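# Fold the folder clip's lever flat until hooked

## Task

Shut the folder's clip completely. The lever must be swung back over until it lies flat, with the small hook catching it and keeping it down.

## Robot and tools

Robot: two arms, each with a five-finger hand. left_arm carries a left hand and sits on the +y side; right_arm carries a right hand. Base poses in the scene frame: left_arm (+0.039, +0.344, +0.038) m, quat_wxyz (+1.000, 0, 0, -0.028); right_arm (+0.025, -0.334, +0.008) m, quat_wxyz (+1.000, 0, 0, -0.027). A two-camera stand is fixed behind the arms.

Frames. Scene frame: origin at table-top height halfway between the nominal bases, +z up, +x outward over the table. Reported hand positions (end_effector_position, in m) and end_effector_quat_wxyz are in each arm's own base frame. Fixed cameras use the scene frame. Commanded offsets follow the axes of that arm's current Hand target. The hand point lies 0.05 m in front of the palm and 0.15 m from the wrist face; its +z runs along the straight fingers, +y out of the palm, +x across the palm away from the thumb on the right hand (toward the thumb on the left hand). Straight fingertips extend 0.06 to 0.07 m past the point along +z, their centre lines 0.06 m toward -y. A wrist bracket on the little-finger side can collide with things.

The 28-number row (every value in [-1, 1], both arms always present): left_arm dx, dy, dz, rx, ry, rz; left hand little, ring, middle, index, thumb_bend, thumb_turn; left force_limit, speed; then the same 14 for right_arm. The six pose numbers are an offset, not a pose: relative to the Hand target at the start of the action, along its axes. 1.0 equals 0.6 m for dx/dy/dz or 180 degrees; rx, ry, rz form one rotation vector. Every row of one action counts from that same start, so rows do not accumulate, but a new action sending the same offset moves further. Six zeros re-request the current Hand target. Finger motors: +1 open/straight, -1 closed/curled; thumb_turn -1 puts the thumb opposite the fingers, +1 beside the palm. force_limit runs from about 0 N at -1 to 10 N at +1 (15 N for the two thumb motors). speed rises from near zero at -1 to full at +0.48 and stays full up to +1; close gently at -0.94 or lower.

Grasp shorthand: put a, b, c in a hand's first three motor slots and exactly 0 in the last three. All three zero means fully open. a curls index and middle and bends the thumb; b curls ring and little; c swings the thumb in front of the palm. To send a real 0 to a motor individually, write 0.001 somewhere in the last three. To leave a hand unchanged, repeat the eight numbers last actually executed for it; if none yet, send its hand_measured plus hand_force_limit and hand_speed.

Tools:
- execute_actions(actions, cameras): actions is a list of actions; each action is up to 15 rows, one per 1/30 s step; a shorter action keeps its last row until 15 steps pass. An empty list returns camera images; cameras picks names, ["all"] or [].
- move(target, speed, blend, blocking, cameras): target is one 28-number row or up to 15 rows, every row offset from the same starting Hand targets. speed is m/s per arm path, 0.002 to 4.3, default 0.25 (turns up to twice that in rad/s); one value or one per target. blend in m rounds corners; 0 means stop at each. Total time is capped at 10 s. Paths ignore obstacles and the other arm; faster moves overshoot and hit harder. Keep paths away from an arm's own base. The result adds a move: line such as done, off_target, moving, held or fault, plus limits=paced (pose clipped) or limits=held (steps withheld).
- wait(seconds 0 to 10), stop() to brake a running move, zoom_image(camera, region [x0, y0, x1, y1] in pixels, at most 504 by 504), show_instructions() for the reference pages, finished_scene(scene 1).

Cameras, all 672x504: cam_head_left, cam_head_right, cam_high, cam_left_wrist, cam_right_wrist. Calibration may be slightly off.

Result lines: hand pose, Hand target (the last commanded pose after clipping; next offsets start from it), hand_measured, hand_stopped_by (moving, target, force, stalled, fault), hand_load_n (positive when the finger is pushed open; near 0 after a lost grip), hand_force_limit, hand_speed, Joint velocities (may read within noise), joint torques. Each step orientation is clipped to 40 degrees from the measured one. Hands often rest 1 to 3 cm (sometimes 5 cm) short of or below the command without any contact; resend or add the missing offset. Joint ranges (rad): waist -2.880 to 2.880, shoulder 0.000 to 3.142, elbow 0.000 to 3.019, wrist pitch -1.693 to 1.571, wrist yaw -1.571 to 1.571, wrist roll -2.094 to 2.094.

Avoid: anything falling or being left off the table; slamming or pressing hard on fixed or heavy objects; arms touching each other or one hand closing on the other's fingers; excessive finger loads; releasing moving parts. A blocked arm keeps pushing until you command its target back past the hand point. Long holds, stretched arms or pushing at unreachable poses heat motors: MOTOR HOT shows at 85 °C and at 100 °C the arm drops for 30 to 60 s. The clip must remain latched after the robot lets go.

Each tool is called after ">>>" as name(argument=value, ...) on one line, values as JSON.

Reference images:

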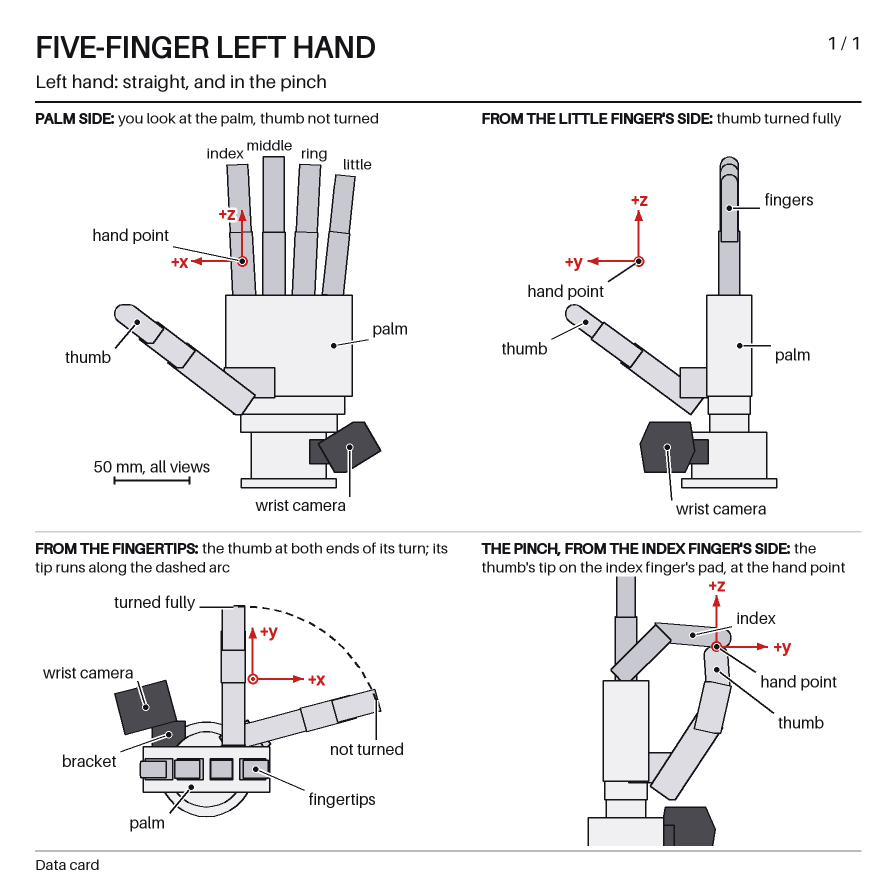

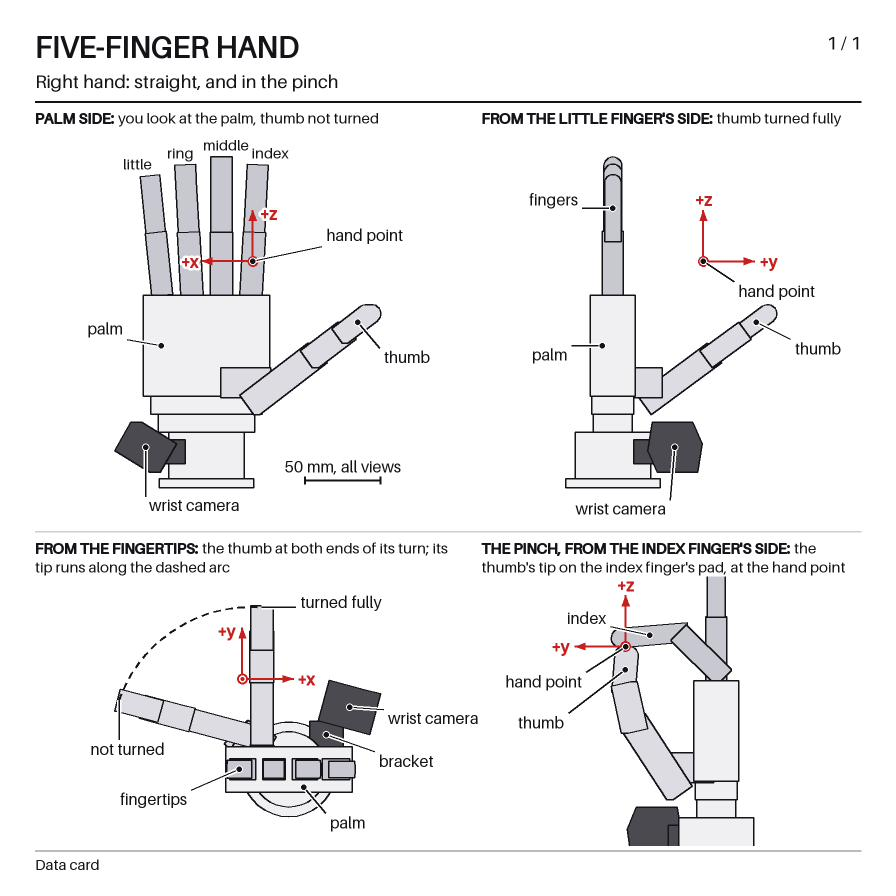

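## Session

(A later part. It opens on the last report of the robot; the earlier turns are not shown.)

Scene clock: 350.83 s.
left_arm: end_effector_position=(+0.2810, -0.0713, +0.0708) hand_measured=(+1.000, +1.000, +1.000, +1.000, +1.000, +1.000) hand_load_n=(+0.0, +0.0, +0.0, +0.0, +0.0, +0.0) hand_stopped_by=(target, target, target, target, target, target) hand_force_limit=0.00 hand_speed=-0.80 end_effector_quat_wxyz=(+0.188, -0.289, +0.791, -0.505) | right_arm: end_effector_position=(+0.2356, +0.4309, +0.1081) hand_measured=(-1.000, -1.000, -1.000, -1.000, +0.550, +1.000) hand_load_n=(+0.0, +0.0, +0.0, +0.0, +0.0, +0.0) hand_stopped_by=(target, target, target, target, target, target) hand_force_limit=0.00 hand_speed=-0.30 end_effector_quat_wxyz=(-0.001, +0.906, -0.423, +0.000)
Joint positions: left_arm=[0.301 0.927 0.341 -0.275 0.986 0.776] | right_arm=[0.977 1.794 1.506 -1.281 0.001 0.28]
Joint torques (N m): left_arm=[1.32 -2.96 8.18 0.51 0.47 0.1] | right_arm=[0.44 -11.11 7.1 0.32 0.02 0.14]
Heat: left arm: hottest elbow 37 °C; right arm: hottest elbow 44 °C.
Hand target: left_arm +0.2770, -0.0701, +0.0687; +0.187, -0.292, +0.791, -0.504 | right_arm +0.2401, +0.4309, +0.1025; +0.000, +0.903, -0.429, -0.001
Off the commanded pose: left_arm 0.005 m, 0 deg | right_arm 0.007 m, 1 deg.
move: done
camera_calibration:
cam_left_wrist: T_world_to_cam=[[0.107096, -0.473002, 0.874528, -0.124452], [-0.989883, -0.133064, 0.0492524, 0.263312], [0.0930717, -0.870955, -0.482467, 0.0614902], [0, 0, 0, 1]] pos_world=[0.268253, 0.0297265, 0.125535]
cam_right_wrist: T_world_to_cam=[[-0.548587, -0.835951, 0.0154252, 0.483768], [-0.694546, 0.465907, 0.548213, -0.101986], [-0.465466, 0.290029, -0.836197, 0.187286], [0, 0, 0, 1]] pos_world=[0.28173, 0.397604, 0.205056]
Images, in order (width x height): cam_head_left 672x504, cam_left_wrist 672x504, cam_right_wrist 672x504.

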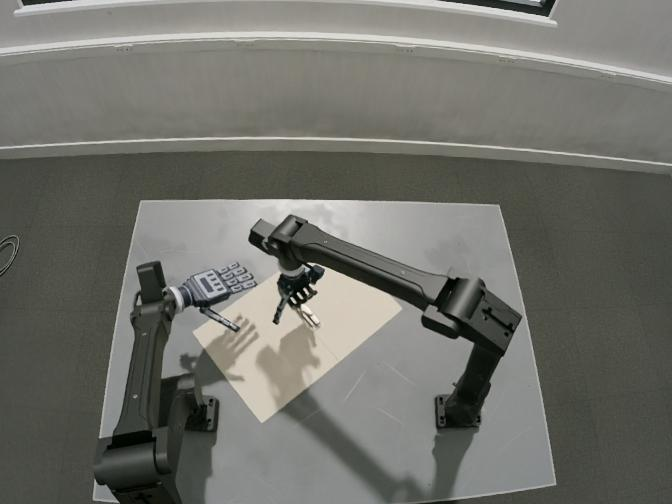

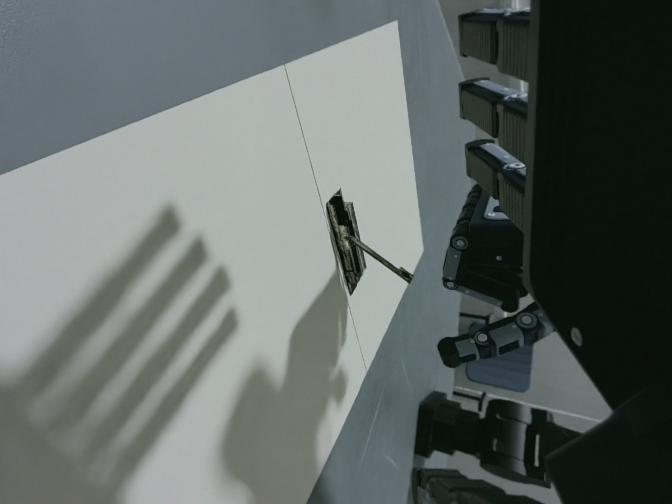

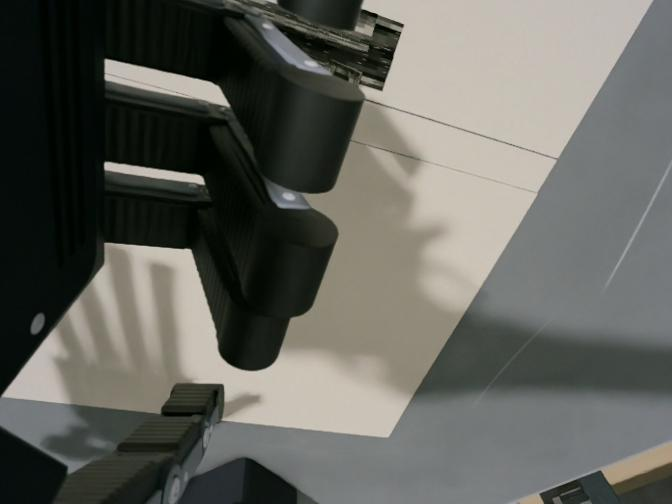

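>>> move(target=[0,0,0,0,0,0,1,1,1,1,1,1,0,-0.8,0.0183,0.02,0.0583,0,0,0,-1,-1,-1,-1,0.55,1,0,-0.3], speed=0.1, cameras=["cam_left_wrist", "cam_right_wrist"])

>>> zoom_image(camera="cam_left_wrist", region=[310, 160, 530, 380])

>>> zoom_image(camera="cam_right_wrist", region=[200, 0, 450, 200])

Scene clock: 379.17 s.
left_arm: end_effector_position=(+0.2810, -0.0713, +0.0708) hand_measured=(+1.000, +1.000, +1.000, +1.000, +1.000, +1.000) hand_load_n=(-0.5, +0.0, +0.0, +0.0, +0.0, +0.0) hand_stopped_by=(target, target, target, target, target, target) hand_force_limit=0.00 hand_speed=-0.80 end_effector_quat_wxyz=(+0.188, -0.289, +0.791, -0.505) | right_arm: end_effector_position=(+0.2348, +0.4173, +0.0725) hand_measured=(-1.000, -1.000, -1.000, -1.000, +0.550, +1.000) hand_load_n=(+0.0, +0.0, +0.0, +0.0, +0.0, +0.0) hand_stopped_by=(target, target, target, target, target, target) hand_force_limit=0.00 hand_speed=-0.30 end_effector_quat_wxyz=(-0.001, +0.903, -0.429, +0.000)
Joint positions: left_arm=[0.301 0.927 0.341 -0.275 0.986 0.776] | right_arm=[0.963 1.794 1.407 -1.182 0.001 0.28]
Joint torques (N m): left_arm=[1.32 -3.02 8.17 0.51 0.47 0.1] | right_arm=[0.26 -10.58 6.31 0.28 0.03 0.01]
Heat: left arm: hottest elbow 37 °C; right arm: hottest elbow 41 °C.
Hand target: left_arm +0.2770, -0.0701, +0.0687; +0.187, -0.292, +0.791, -0.504 | right_arm +0.2376, +0.4150, +0.0676; +0.000, +0.904, -0.428, -0.001
Off the commanded pose: left_arm 0.005 m, 0 deg | right_arm 0.006 m, 0 deg.
move: done
camera_calibration:
cam_left_wrist: T_world_to_cam=[[0.107096, -0.473002, 0.874528, -0.124452], [-0.989883, -0.133064, 0.0492524, 0.263312], [0.0930717, -0.870955, -0.482467, 0.0614902], [0, 0, 0, 1]] pos_world=[0.268253, 0.0297265, 0.125535]
cam_right_wrist: T_world_to_cam=[[-0.560665, -0.827905, 0.0150939, 0.471951], [-0.687811, 0.475787, 0.548218, -0.0824481], [-0.461053, 0.296985, -0.8362, 0.157116], [0, 0, 0, 1]] pos_world=[0.280337, 0.383297, 0.169456]
Images, in order (width x height): cam_left_wrist 672x504, cam_right_wrist 672x504.

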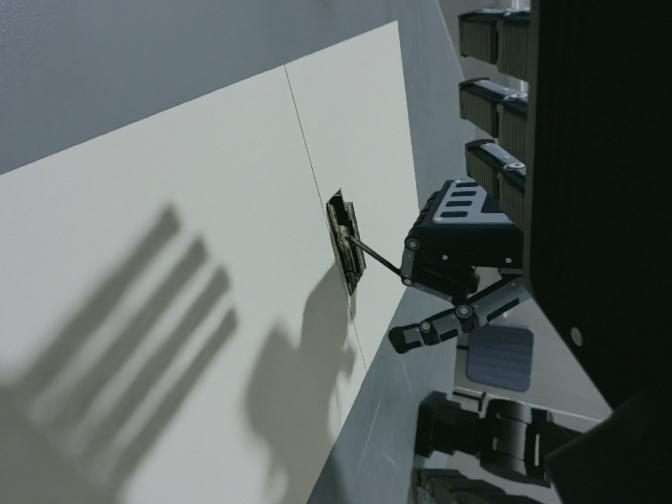

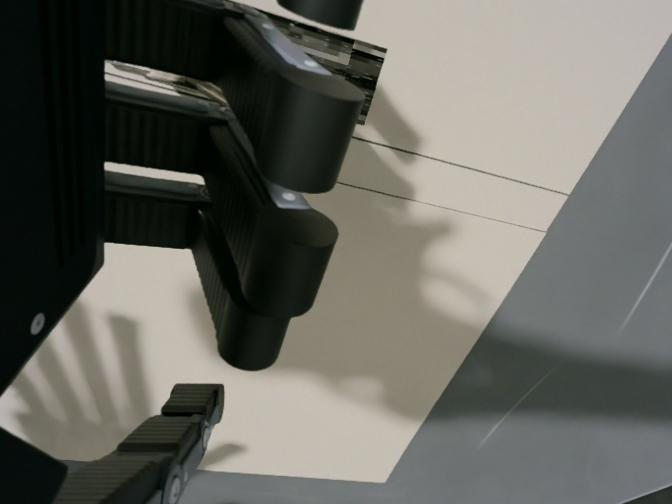

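Scaled by 2.291 from the camera's 672x504 image, which has a finer 960x720 frame.

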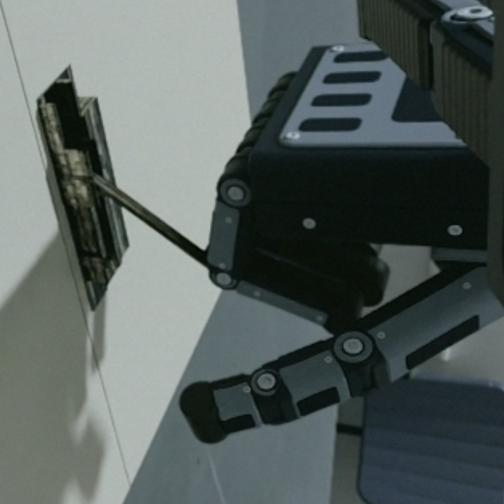

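Scaled by 2.016 from the camera's 672x504 image, which has a finer 960x720 frame.

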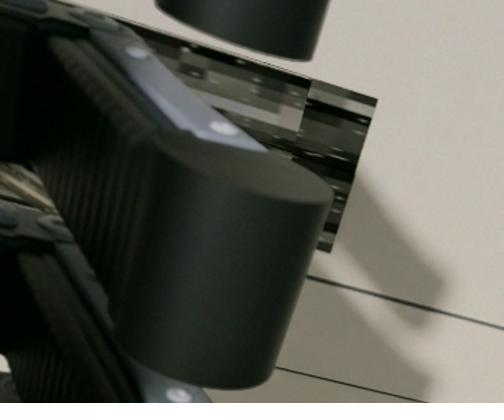

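>>> move(target=[0,0,0,0,0,0,1,1,1,1,1,1,0,-0.8,0.005,0.0217,0.0583,0,0,0,-1,-1,-1,-1,0.55,1,0,-0.3], speed=0.08, cameras=["cam_left_wrist", "cam_right_wrist"])

>>> zoom_image(camera="cam_left_wrist", region=[310, 160, 530, 380])

>>> zoom_image(camera="cam_right_wrist", region=[200, 0, 450, 200])

Scene clock: 402.03 s.
left_arm: end_effector_position=(+0.2810, -0.0713, +0.0708) hand_measured=(+1.000, +1.000, +1.000, +1.000, +1.000, +1.000) hand_load_n=(+0.0, +0.0, +0.0, +0.0, +0.0, +0.0) hand_stopped_by=(target, target, target, target, target, target) hand_force_limit=0.00 hand_speed=-0.80 end_effector_quat_wxyz=(+0.188, -0.289, +0.791, -0.505) | right_arm: end_effector_position=(+0.2291, +0.4092, +0.0419) hand_measured=(-1.000, -1.000, -1.000, -1.000, +0.550, +1.000) hand_load_n=(+0.0, +0.0, +0.0, +0.0, +0.0, +0.0) hand_stopped_by=(target, target, target, target, target, target) hand_force_limit=0.00 hand_speed=-0.30 end_effector_quat_wxyz=(-0.008, +0.903, -0.429, +0.002)
Joint positions: left_arm=[0.301 0.927 0.341 -0.275 0.986 0.776] | right_arm=[0.963 1.794 1.321 -1.082 0.001 0.28]
Joint torques (N m): left_arm=[1.38 -2.9 8.16 0.51 0.46 0.1] | right_arm=[0.62 -9.88 5.75 0.43 0.02 0.03]
Heat: left arm: hottest elbow 37 °C; right arm: hottest elbow 40 °C.
Hand target: left_arm +0.2770, -0.0701, +0.0687; +0.187, -0.292, +0.791, -0.504 | right_arm +0.2294, +0.4044, +0.0326; +0.000, +0.904, -0.428, -0.001
Off the commanded pose: left_arm 0.005 m, 0 deg | right_arm 0.010 m, 1 deg.
move: done
camera_calibration:
cam_left_wrist: T_world_to_cam=[[0.107096, -0.473002, 0.874528, -0.124452], [-0.989883, -0.133064, 0.0492524, 0.263312], [0.0930717, -0.870955, -0.482467, 0.0614902], [0, 0, 0, 1]] pos_world=[0.268253, 0.0297265, 0.125535]
cam_right_wrist: T_world_to_cam=[[-0.560709, -0.828013, 0.000972283, 0.463079], [-0.692242, 0.469412, 0.548135, -0.0621147], [-0.454319, 0.306671, -0.836389, 0.125861], [0, 0, 0, 1]] pos_world=[0.273835, 0.373994, 0.138865]
Images, in order (width x height): cam_left_wrist 672x504, cam_right_wrist 672x504.

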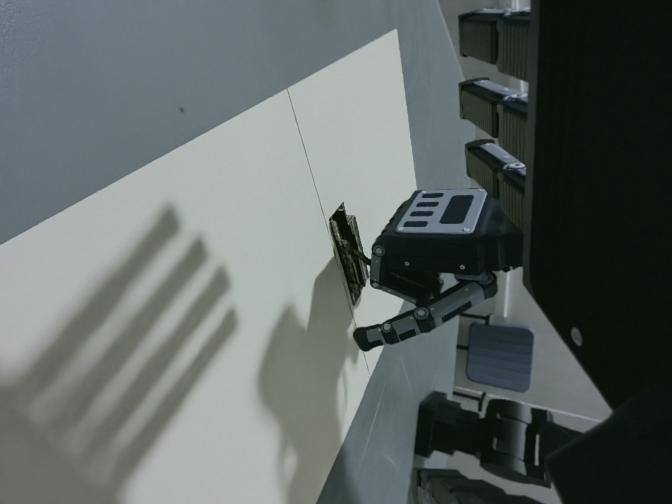

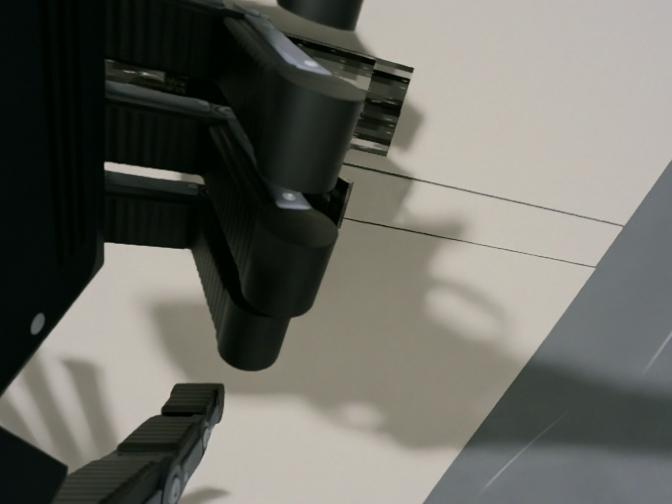

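Scaled by 2.291 from the camera's 672x504 image, which has a finer 960x720 frame.

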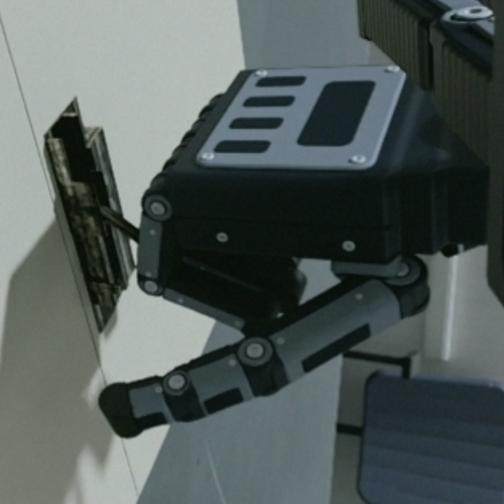

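Scaled by 2.016 from the camera's 672x504 image, which has a finer 960x720 frame.

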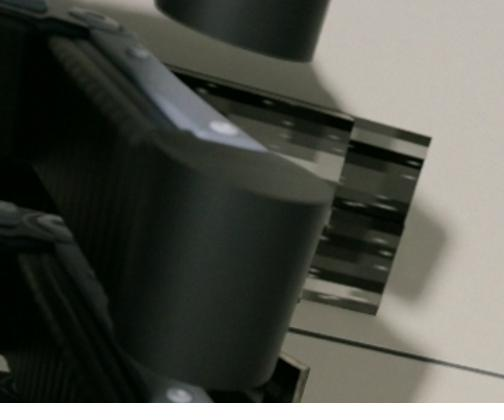

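>>> wait(seconds=0.1, cameras=["cam_high", "cam_head_left", "cam_head_right", "cam_right_wrist"])

>>> zoom_image(camera="cam_high", region=[380, 210, 540, 350])

>>> zoom_image(camera="cam_head_right", region=[240, 240, 370, 360])

>>> zoom_image(camera="cam_right_wrist", region=[280, 30, 430, 240])

Scene clock: 448.20 s.
left_arm: end_effector_position=(+0.2810, -0.0713, +0.0708) hand_measured=(+1.000, +1.000, +1.000, +1.000, +1.000, +1.000) hand_load_n=(+0.0, +0.0, +0.0, +0.0, +0.0, +0.0) hand_stopped_by=(target, target, target, target, target, target) hand_force_limit=0.00 hand_speed=-0.80 end_effector_quat_wxyz=(+0.188, -0.289, +0.791, -0.505) | right_arm: end_effector_position=(+0.2291, +0.4092, +0.0419) hand_measured=(-1.000, -1.000, -1.000, -1.000, +0.550, +1.000) hand_load_n=(+0.5, +0.0, +0.0, +0.0, +0.0, +0.0) hand_stopped_by=(target, target, target, target, target, target) hand_force_limit=0.00 hand_speed=-0.30 end_effector_quat_wxyz=(-0.008, +0.903, -0.429, +0.002)
Joint positions: left_arm=[0.301 0.927 0.341 -0.275 0.986 0.776] | right_arm=[0.963 1.794 1.321 -1.082 0.001 0.28]
Joint torques (N m): left_arm=[1.32 -2.96 8.17 0.5 0.47 0.1] | right_arm=[0.44 -9.82 5.79 0.18 0.02 0.05]
Heat: left arm: hottest elbow 37 °C; right arm: hottest elbow 36 °C.
Hand target: left_arm +0.2770, -0.0701, +0.0687; +0.187, -0.292, +0.791, -0.504 | right_arm +0.2294, +0.4044, +0.0326; +0.000, +0.904, -0.428, -0.001
Off the commanded pose: left_arm 0.005 m, 0 deg | right_arm 0.010 m, 1 deg.
wait: 0.10 s; at rest from the start
camera_calibration:
cam_right_wrist: T_world_to_cam=[[-0.560709, -0.828013, 0.000972283, 0.463079], [-0.692242, 0.469412, 0.548135, -0.0621147], [-0.454319, 0.306671, -0.836389, 0.125861], [0, 0, 0, 1]] pos_world=[0.273835, 0.373994, 0.138865]
Images, in order (width x height): cam_head_left 672x504, cam_head_right 672x504, cam_high 672x504, cam_right_wrist 672x504.

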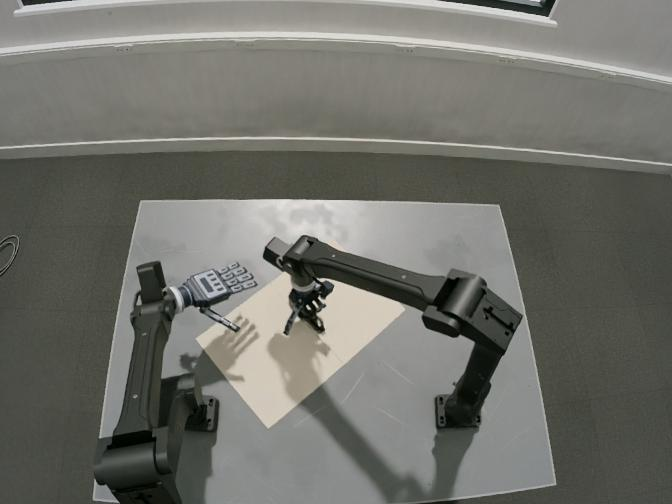

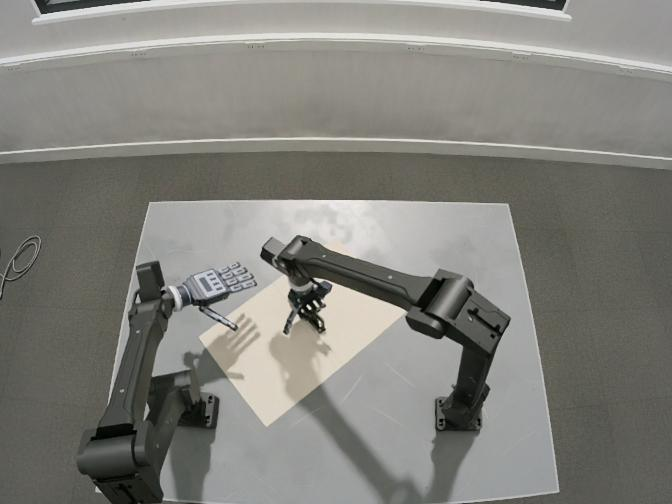

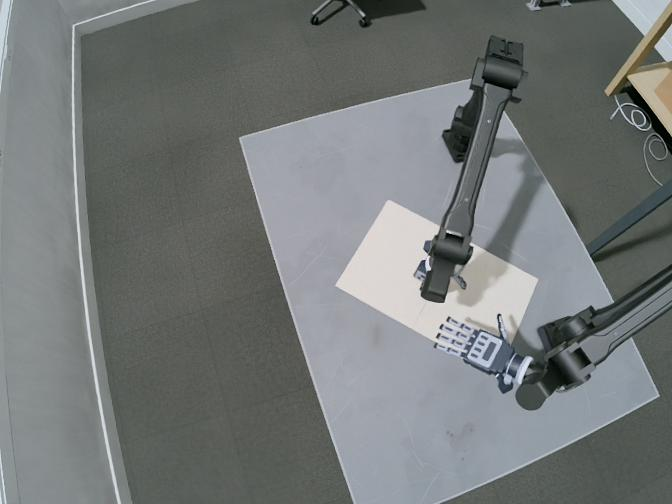

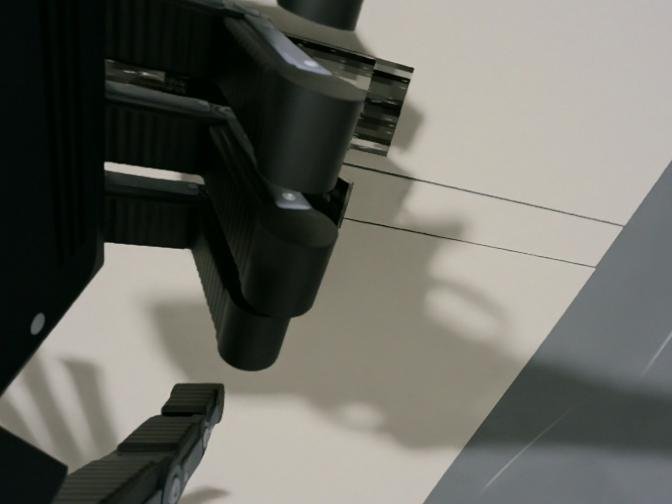

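Scaled by 3.150 from the camera's 672x504 image, which has a finer 960x720 frame.

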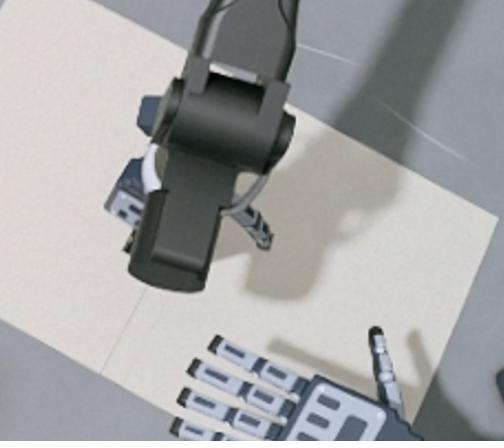

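Scaled by 3.877 from the camera's 672x504 image, which has a finer 960x720 frame.

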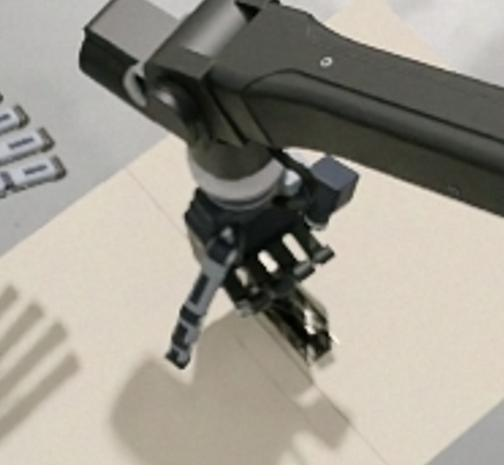

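Scaled by 2.400 from the camera's 672x504 image, which has a finer 960x720 frame.

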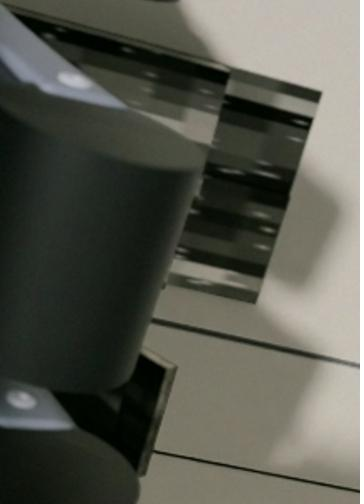

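>>> move(target=[[0,0,0,0,0,0,1,1,1,1,1,1,0,-0.8,0,0,-0.129,0,0,0,-1,-1,-1,-1,0.55,1,0,-0.3],[0,0,0,0,0,0,1,1,1,1,1,1,0,-0.8,-0.0037,0.0055,-0.0873,0.25,0,0,-1,-1,-1,-1,0.55,1,0,-0.3]], speed=[0.12, 0.3], blend=[0.02, 0], cameras=["cam_left_wrist", "cam_right_wrist", "cam_head_right"])

>>> zoom_image(camera="cam_left_wrist", region=[310, 160, 530, 380])

>>> zoom_image(camera="cam_right_wrist", region=[100, 0, 450, 250])

Scene clock: 518.50 s.
left_arm: end_effector_position=(+0.2810, -0.0713, +0.0708) hand_measured=(+1.000, +1.000, +1.000, +1.000, +1.000, +1.000) hand_load_n=(+0.0, +0.0, +0.0, +0.0, +0.0, +0.0) hand_stopped_by=(target, target, target, target, target, target) hand_force_limit=0.00 hand_speed=-0.80 end_effector_quat_wxyz=(+0.188, -0.289, +0.791, -0.505) | right_arm: end_effector_position=(+0.2270, +0.4003, +0.0762) hand_measured=(-1.000, -1.000, -1.000, -1.000, +0.550, +1.000) hand_load_n=(+0.0, +0.0, +0.0, +0.0, +0.0, +0.0) hand_stopped_by=(target, target, target, target, target, target) hand_force_limit=0.00 hand_speed=-0.30 end_effector_quat_wxyz=(-0.330, +0.840, -0.399, +0.163)
Joint positions: left_arm=[0.301 0.927 0.341 -0.275 0.986 0.776] | right_arm=[1.071 1.316 0.769 -0.311 0.271 0.286]
Joint torques (N m): left_arm=[1.44 -2.96 8.17 0.51 0.47 0.1] | right_arm=[1.44 -7.3 6.71 1.8 0.44 0.1]
Heat: left arm: hottest elbow 37 °C; right arm: hottest shoulder 35 °C.
Hand target: left_arm +0.2770, -0.0701, +0.0687; +0.187, -0.292, +0.791, -0.504 | right_arm +0.2256, +0.4039, +0.0850; -0.346, +0.835, -0.396, +0.163
Off the commanded pose: left_arm 0.005 m, 0 deg | right_arm 0.010 m, 2 deg.
move: done
camera_calibration:
cam_left_wrist: T_world_to_cam=[[0.107096, -0.473002, 0.874528, -0.124452], [-0.989883, -0.133064, 0.0492524, 0.263312], [0.0930717, -0.870955, -0.482467, 0.0614902], [0, 0, 0, 1]] pos_world=[0.268253, 0.0297265, 0.125535]
cam_right_wrist: T_world_to_cam=[[-0.366144, -0.675261, -0.640282, 0.398097], [-0.930246, 0.283421, 0.233054, 0.0743342], [0.0240972, 0.680952, -0.731932, -0.110036], [0, 0, 0, 1]] pos_world=[0.217561, 0.32268, 0.157032]
Images, in order (width x height): cam_head_right 672x504, cam_left_wrist 672x504, cam_right_wrist 672x504.

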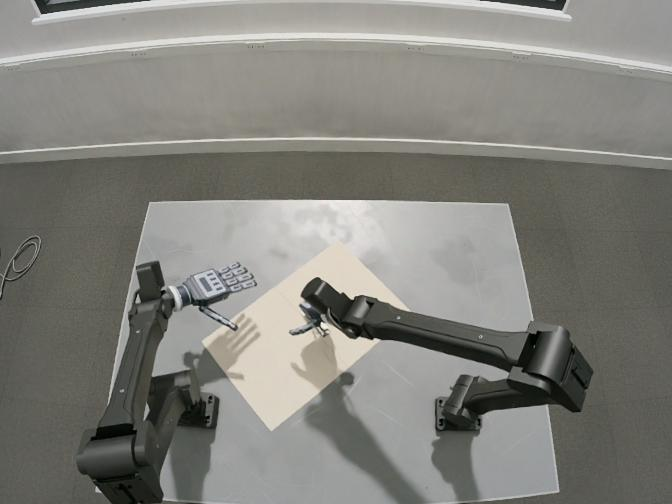

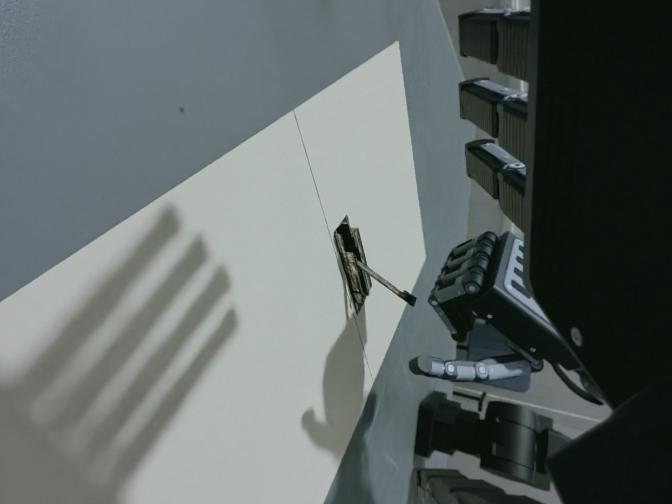

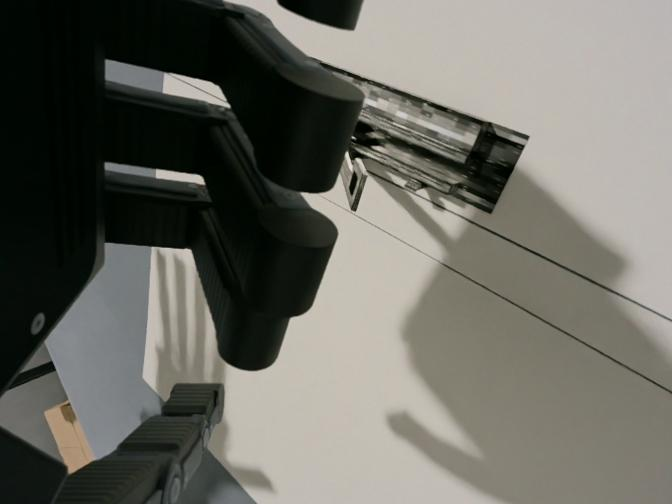

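Scaled by 2.291 from the camera's 672x504 image, which has a finer 960x720 frame.

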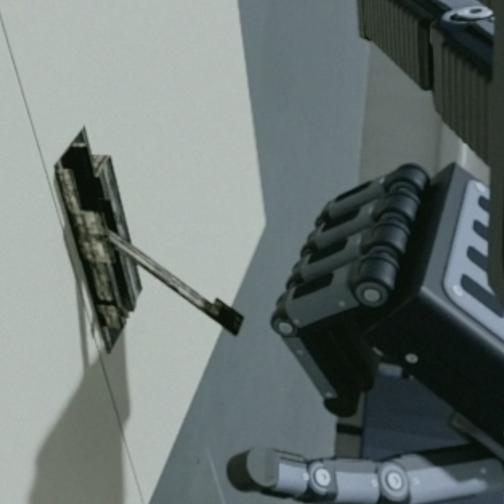

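Scaled by 1.440 from the camera's 672x504 image, which has a finer 960x720 frame.

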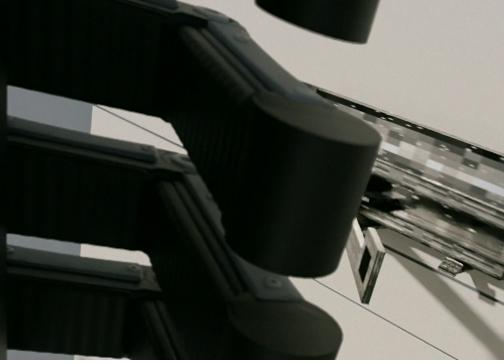

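>>> zoom_image(camera="cam_right_wrist", region=[300, 40, 560, 230])

>>> zoom_image(camera="cam_right_wrist", region=[380, 120, 500, 220])

>>> zoom_image(camera="cam_left_wrist", region=[325, 205, 425, 325])

Scaled by 1.938 from the camera's 672x504 image, which has a finer 960x720 frame.

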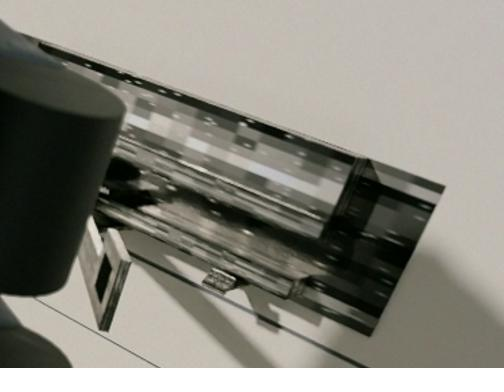

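Scaled by 4.200 from the camera's 672x504 image, which has a finer 960x720 frame.

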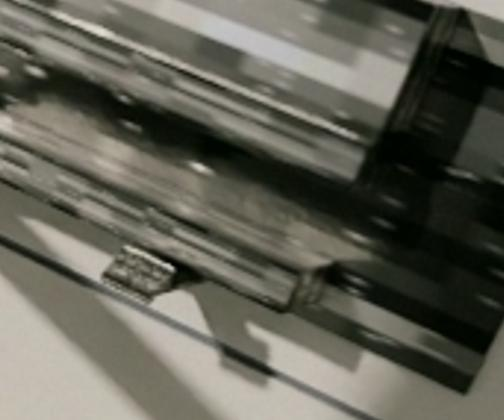

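Scaled by 4.200 from the camera's 672x504 image, which has a finer 960x720 frame.

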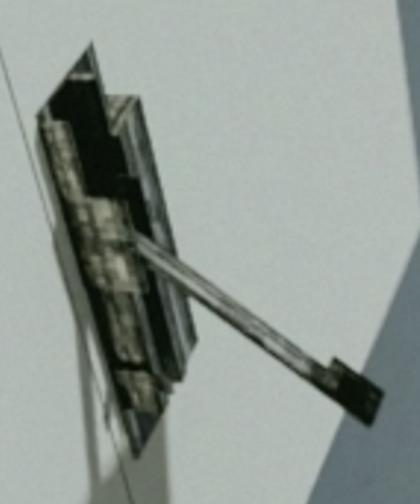

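>>> move(target=[0,0,0,0,0,0,1,1,1,1,1,1,0,-0.8,-0.0217,0.01,0.016,0.0556,0,0,-1,-1,-1,-1,0.55,1,0,-0.3], speed=0.1, cameras=["cam_left_wrist", "cam_right_wrist"])

>>> zoom_image(camera="cam_left_wrist", region=[310, 180, 510, 380])

>>> zoom_image(camera="cam_right_wrist", region=[220, 30, 500, 230])

Scene clock: 553.70 s.
left_arm: end_effector_position=(+0.2810, -0.0713, +0.0708) hand_measured=(+1.000, +1.000, +1.000, +1.000, +1.000, +1.000) hand_load_n=(+0.0, +0.0, +0.0, +0.0, +0.0, +0.0) hand_stopped_by=(target, target, target, target, target, target) hand_force_limit=0.00 hand_speed=-0.80 end_effector_quat_wxyz=(+0.188, -0.289, +0.791, -0.505) | right_arm: end_effector_position=(+0.2211, +0.4130, +0.0669) hand_measured=(-1.000, -1.000, -1.000, -1.000, +0.550, +1.000) hand_load_n=(+0.0, +0.0, +0.0, +0.0, +0.0, +0.0) hand_stopped_by=(target, target, target, target, target, target) hand_force_limit=0.00 hand_speed=-0.30 end_effector_quat_wxyz=(-0.405, +0.805, -0.386, +0.196)
Joint positions: left_arm=[0.301 0.927 0.341 -0.275 0.986 0.776] | right_arm=[1.137 1.307 0.642 -0.026 0.368 0.286]
Joint torques (N m): left_arm=[1.44 -3.02 8.17 0.5 0.47 0.1] | right_arm=[1.44 -6.42 6.56 2.06 0.5 0.04]
Heat: left arm: hottest elbow 37 °C; right arm: hottest elbow 36 °C.
Hand target: left_arm +0.2770, -0.0701, +0.0687; +0.187, -0.292, +0.791, -0.504 | right_arm +0.2192, +0.4158, +0.0741; -0.418, +0.801, -0.380, +0.197
Off the commanded pose: left_arm 0.005 m, 0 deg | right_arm 0.008 m, 2 deg.
move: done
camera_calibration:
cam_left_wrist: T_world_to_cam=[[0.107096, -0.473002, 0.874528, -0.124452], [-0.989883, -0.133064, 0.0492524, 0.263312], [0.0930717, -0.870955, -0.482467, 0.0614902], [0, 0, 0, 1]] pos_world=[0.268253, 0.0297265, 0.125535]
cam_right_wrist: T_world_to_cam=[[-0.273807, -0.591004, -0.758778, 0.35133], [-0.9542, 0.265807, 0.137292, 0.0863689], [0.120548, 0.761617, -0.636716, -0.186343], [0, 0, 0, 1]] pos_world=[0.201073, 0.326602, 0.136076]
Images, in order (width x height): cam_left_wrist 672x504, cam_right_wrist 672x504.

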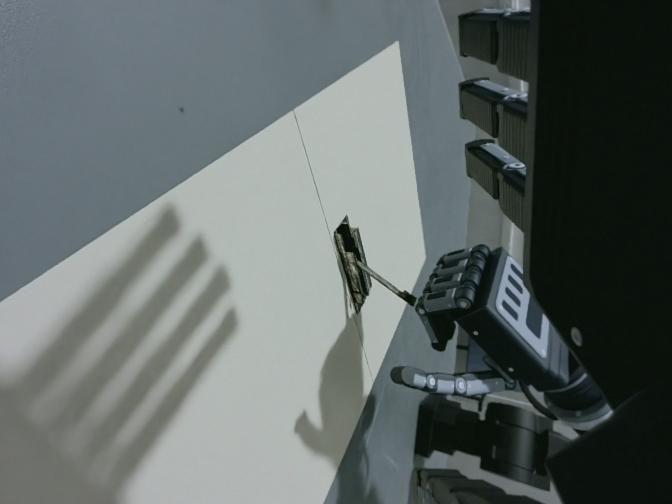

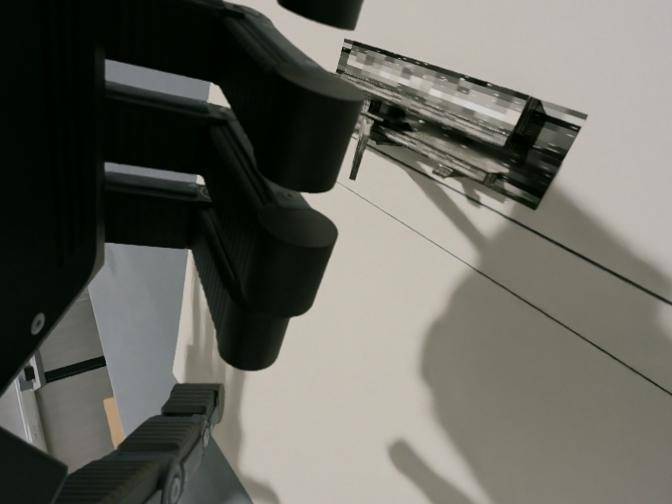

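Scaled by 2.520 from the camera's 672x504 image, which has a finer 960x720 frame.

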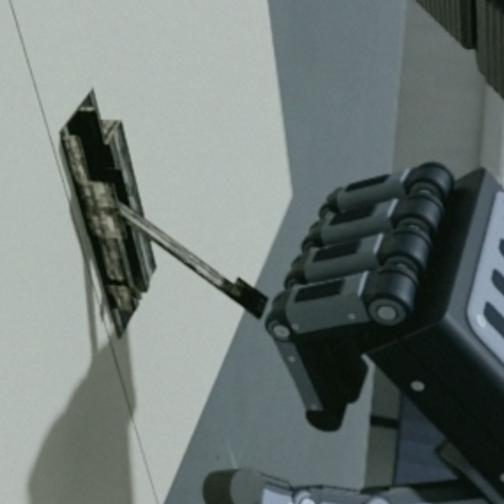

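Scaled by 1.800 from the camera's 672x504 image, which has a finer 960x720 frame.

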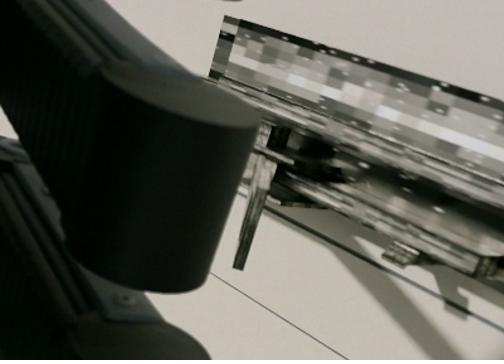

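>>> move(target=[0,0,0,0,0,0,1,1,1,1,1,1,0,-0.8,0,0.0517,0.028,0,0,0,-1,-1,-1,-1,0.55,1,0,-0.3], speed=0.06, cameras=["cam_left_wrist", "cam_right_wrist"])

>>> zoom_image(camera="cam_left_wrist", region=[310, 180, 510, 380])

>>> zoom_image(camera="cam_right_wrist", region=[220, 30, 500, 230])

Scene clock: 568.87 s.
left_arm: end_effector_position=(+0.2810, -0.0713, +0.0708) hand_measured=(+1.000, +1.000, +1.000, +1.000, +1.000, +1.000) hand_load_n=(+0.0, +0.0, +0.0, +0.0, +0.0, +0.0) hand_stopped_by=(target, target, target, target, target, target) hand_force_limit=0.00 hand_speed=-0.80 end_effector_quat_wxyz=(+0.188, -0.289, +0.791, -0.505) | right_arm: end_effector_position=(+0.2201, +0.4133, +0.0472) hand_measured=(-1.000, -1.000, -1.000, -1.000, +0.550, +1.000) hand_load_n=(+0.0, +0.0, +0.0, +0.0, +0.0, +0.0) hand_stopped_by=(target, target, target, target, target, target) hand_force_limit=0.00 hand_speed=-0.30 end_effector_quat_wxyz=(-0.420, +0.797, -0.385, +0.197)
Joint positions: left_arm=[0.301 0.927 0.341 -0.275 0.986 0.776] | right_arm=[1.141 1.349 0.591 0.101 0.374 0.286]
Joint torques (N m): left_arm=[1.38 -2.96 8.18 0.5 0.47 0.1] | right_arm=[1.9 -4.25 5.72 2.06 0.41 0.07]
Heat: left arm: hottest elbow 37 °C; right arm: hottest elbow 36 °C.
Hand target: left_arm +0.2770, -0.0701, +0.0687; +0.187, -0.292, +0.791, -0.504 | right_arm +0.2161, +0.4131, +0.0389; -0.418, +0.801, -0.380, +0.197
Off the commanded pose: left_arm 0.005 m, 0 deg | right_arm 0.009 m, 1 deg.
move: done
camera_calibration:
cam_left_wrist: T_world_to_cam=[[0.107096, -0.473002, 0.874528, -0.124452], [-0.989883, -0.133064, 0.0492524, 0.263312], [0.0930717, -0.870955, -0.482467, 0.0614902], [0, 0, 0, 1]] pos_world=[0.268253, 0.0297265, 0.125535]
cam_right_wrist: T_world_to_cam=[[-0.260318, -0.568443, -0.780453, 0.324961], [-0.956593, 0.261525, 0.128588, 0.0907808], [0.131013, 0.78005, -0.611848, -0.210117], [0, 0, 0, 1]] pos_world=[0.198961, 0.324882, 0.113383]
Images, in order (width x height): cam_left_wrist 672x504, cam_right_wrist 672x504.

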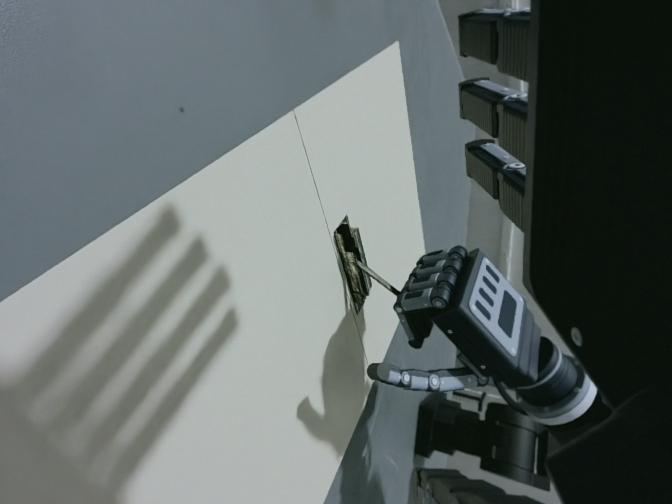

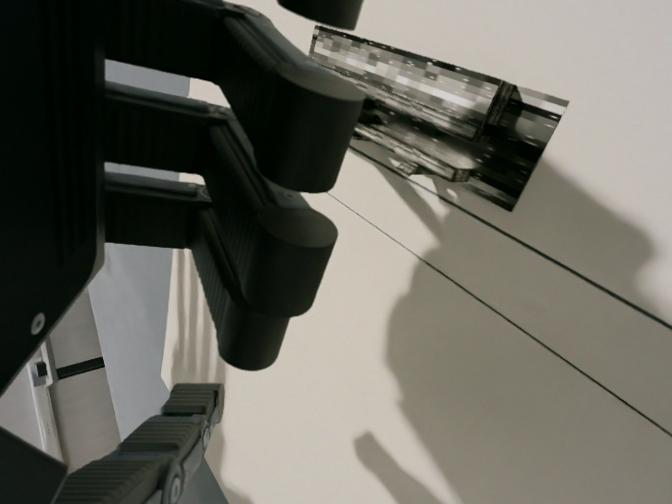

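Scaled by 2.520 from the camera's 672x504 image, which has a finer 960x720 frame.

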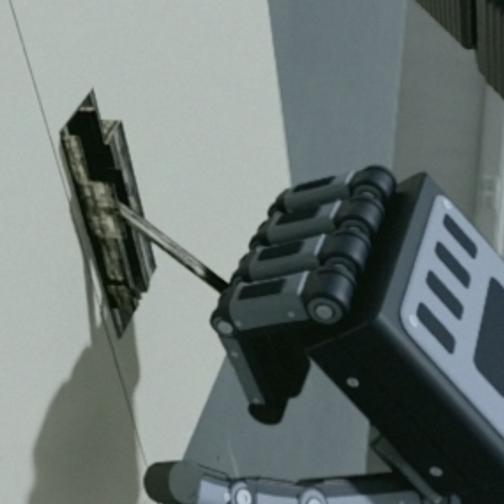

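Scaled by 1.800 from the camera's 672x504 image, which has a finer 960x720 frame.

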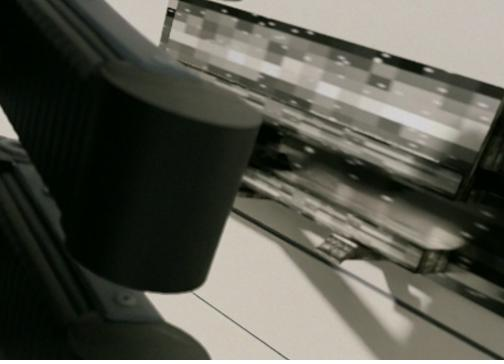

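>>> move(target=[0,0,0,0,0,0,1,1,1,1,1,1,0,-0.8,0,0.0418,0.013,0,0,0,-1,-1,-1,-1,0.55,1,0,-0.3], speed=0.05, cameras=["cam_left_wrist", "cam_right_wrist"])

>>> zoom_image(camera="cam_left_wrist", region=[310, 180, 510, 380])

>>> zoom_image(camera="cam_right_wrist", region=[220, 30, 500, 230])

Scene clock: 575.40 s.
left_arm: end_effector_position=(+0.2810, -0.0713, +0.0708) hand_measured=(+1.000, +1.000, +1.000, +1.000, +1.000, +1.000) hand_load_n=(+0.0, +0.0, +0.0, +0.0, +0.0, -0.5) hand_stopped_by=(target, target, target, target, target, target) hand_force_limit=0.00 hand_speed=-0.80 end_effector_quat_wxyz=(+0.188, -0.289, +0.791, -0.505) | right_arm: end_effector_position=(+0.2172, +0.4135, +0.0314) hand_measured=(-1.000, -1.000, -1.000, -1.000, +0.550, +1.000) hand_load_n=(+0.0, -1.5, -1.0, +0.0, +0.0, +0.0) hand_stopped_by=(target, target, target, target, target, target) hand_force_limit=0.00 hand_speed=-0.30 end_effector_quat_wxyz=(-0.431, +0.792, -0.383, +0.199)
Joint positions: left_arm=[0.301 0.927 0.341 -0.275 0.986 0.776] | right_arm=[1.152 1.389 0.553 0.203 0.384 0.286]
Joint torques (N m): left_arm=[1.38 -3.02 8.14 0.51 0.47 0.1] | right_arm=[1.67 -3.66 4.86 1.61 0.32 0.14]
Heat: left arm: hottest elbow 37 °C; right arm: hottest elbow 36 °C.
Hand target: left_arm +0.2770, -0.0701, +0.0687; +0.187, -0.292, +0.791, -0.504 | right_arm +0.2099, +0.4082, +0.0139; -0.418, +0.801, -0.380, +0.197
Off the commanded pose: left_arm 0.005 m, 0 deg | right_arm 0.020 m, 2 deg.
move: off_target (right_arm)
camera_calibration:
cam_left_wrist: T_world_to_cam=[[0.107096, -0.473002, 0.874528, -0.124452], [-0.989883, -0.133064, 0.0492524, 0.263312], [0.0930717, -0.870955, -0.482467, 0.0614902], [0, 0, 0, 1]] pos_world=[0.268253, 0.0297265, 0.125535]
cam_right_wrist: T_world_to_cam=[[-0.2469, -0.553751, -0.795236, 0.303405], [-0.959053, 0.257155, 0.118695, 0.092567], [0.138771, 0.79198, -0.594568, -0.226726], [0, 0, 0, 1]] pos_world=[0.19515, 0.323769, 0.0954876]
Images, in order (width x height): cam_left_wrist 672x504, cam_right_wrist 672x504.

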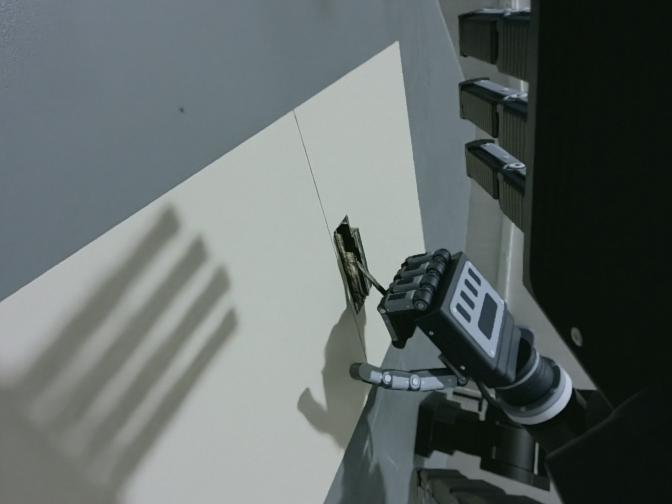

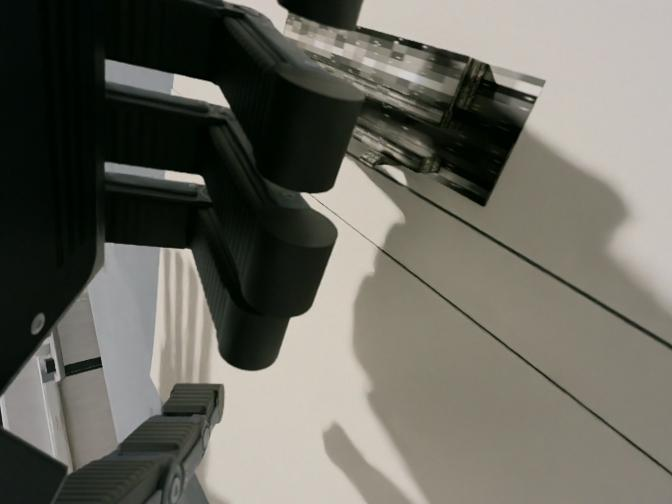

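Scaled by 2.520 from the camera's 672x504 image, which has a finer 960x720 frame.

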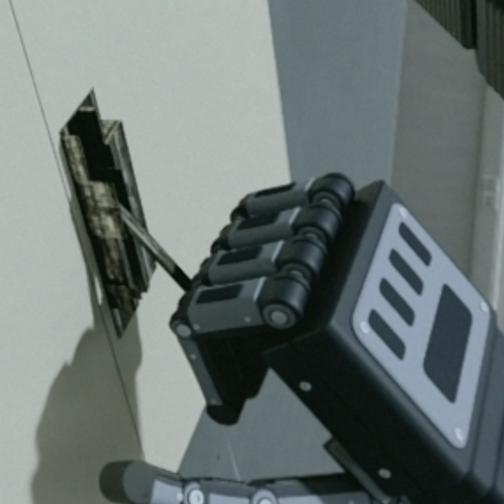

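Scaled by 1.800 from the camera's 672x504 image, which has a finer 960x720 frame.

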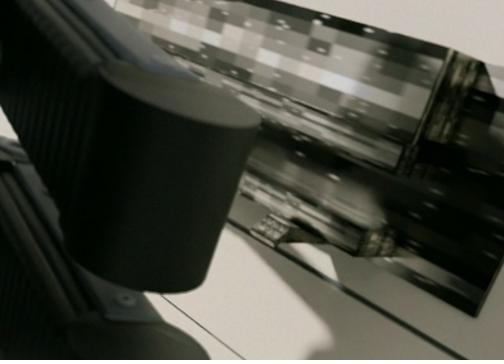

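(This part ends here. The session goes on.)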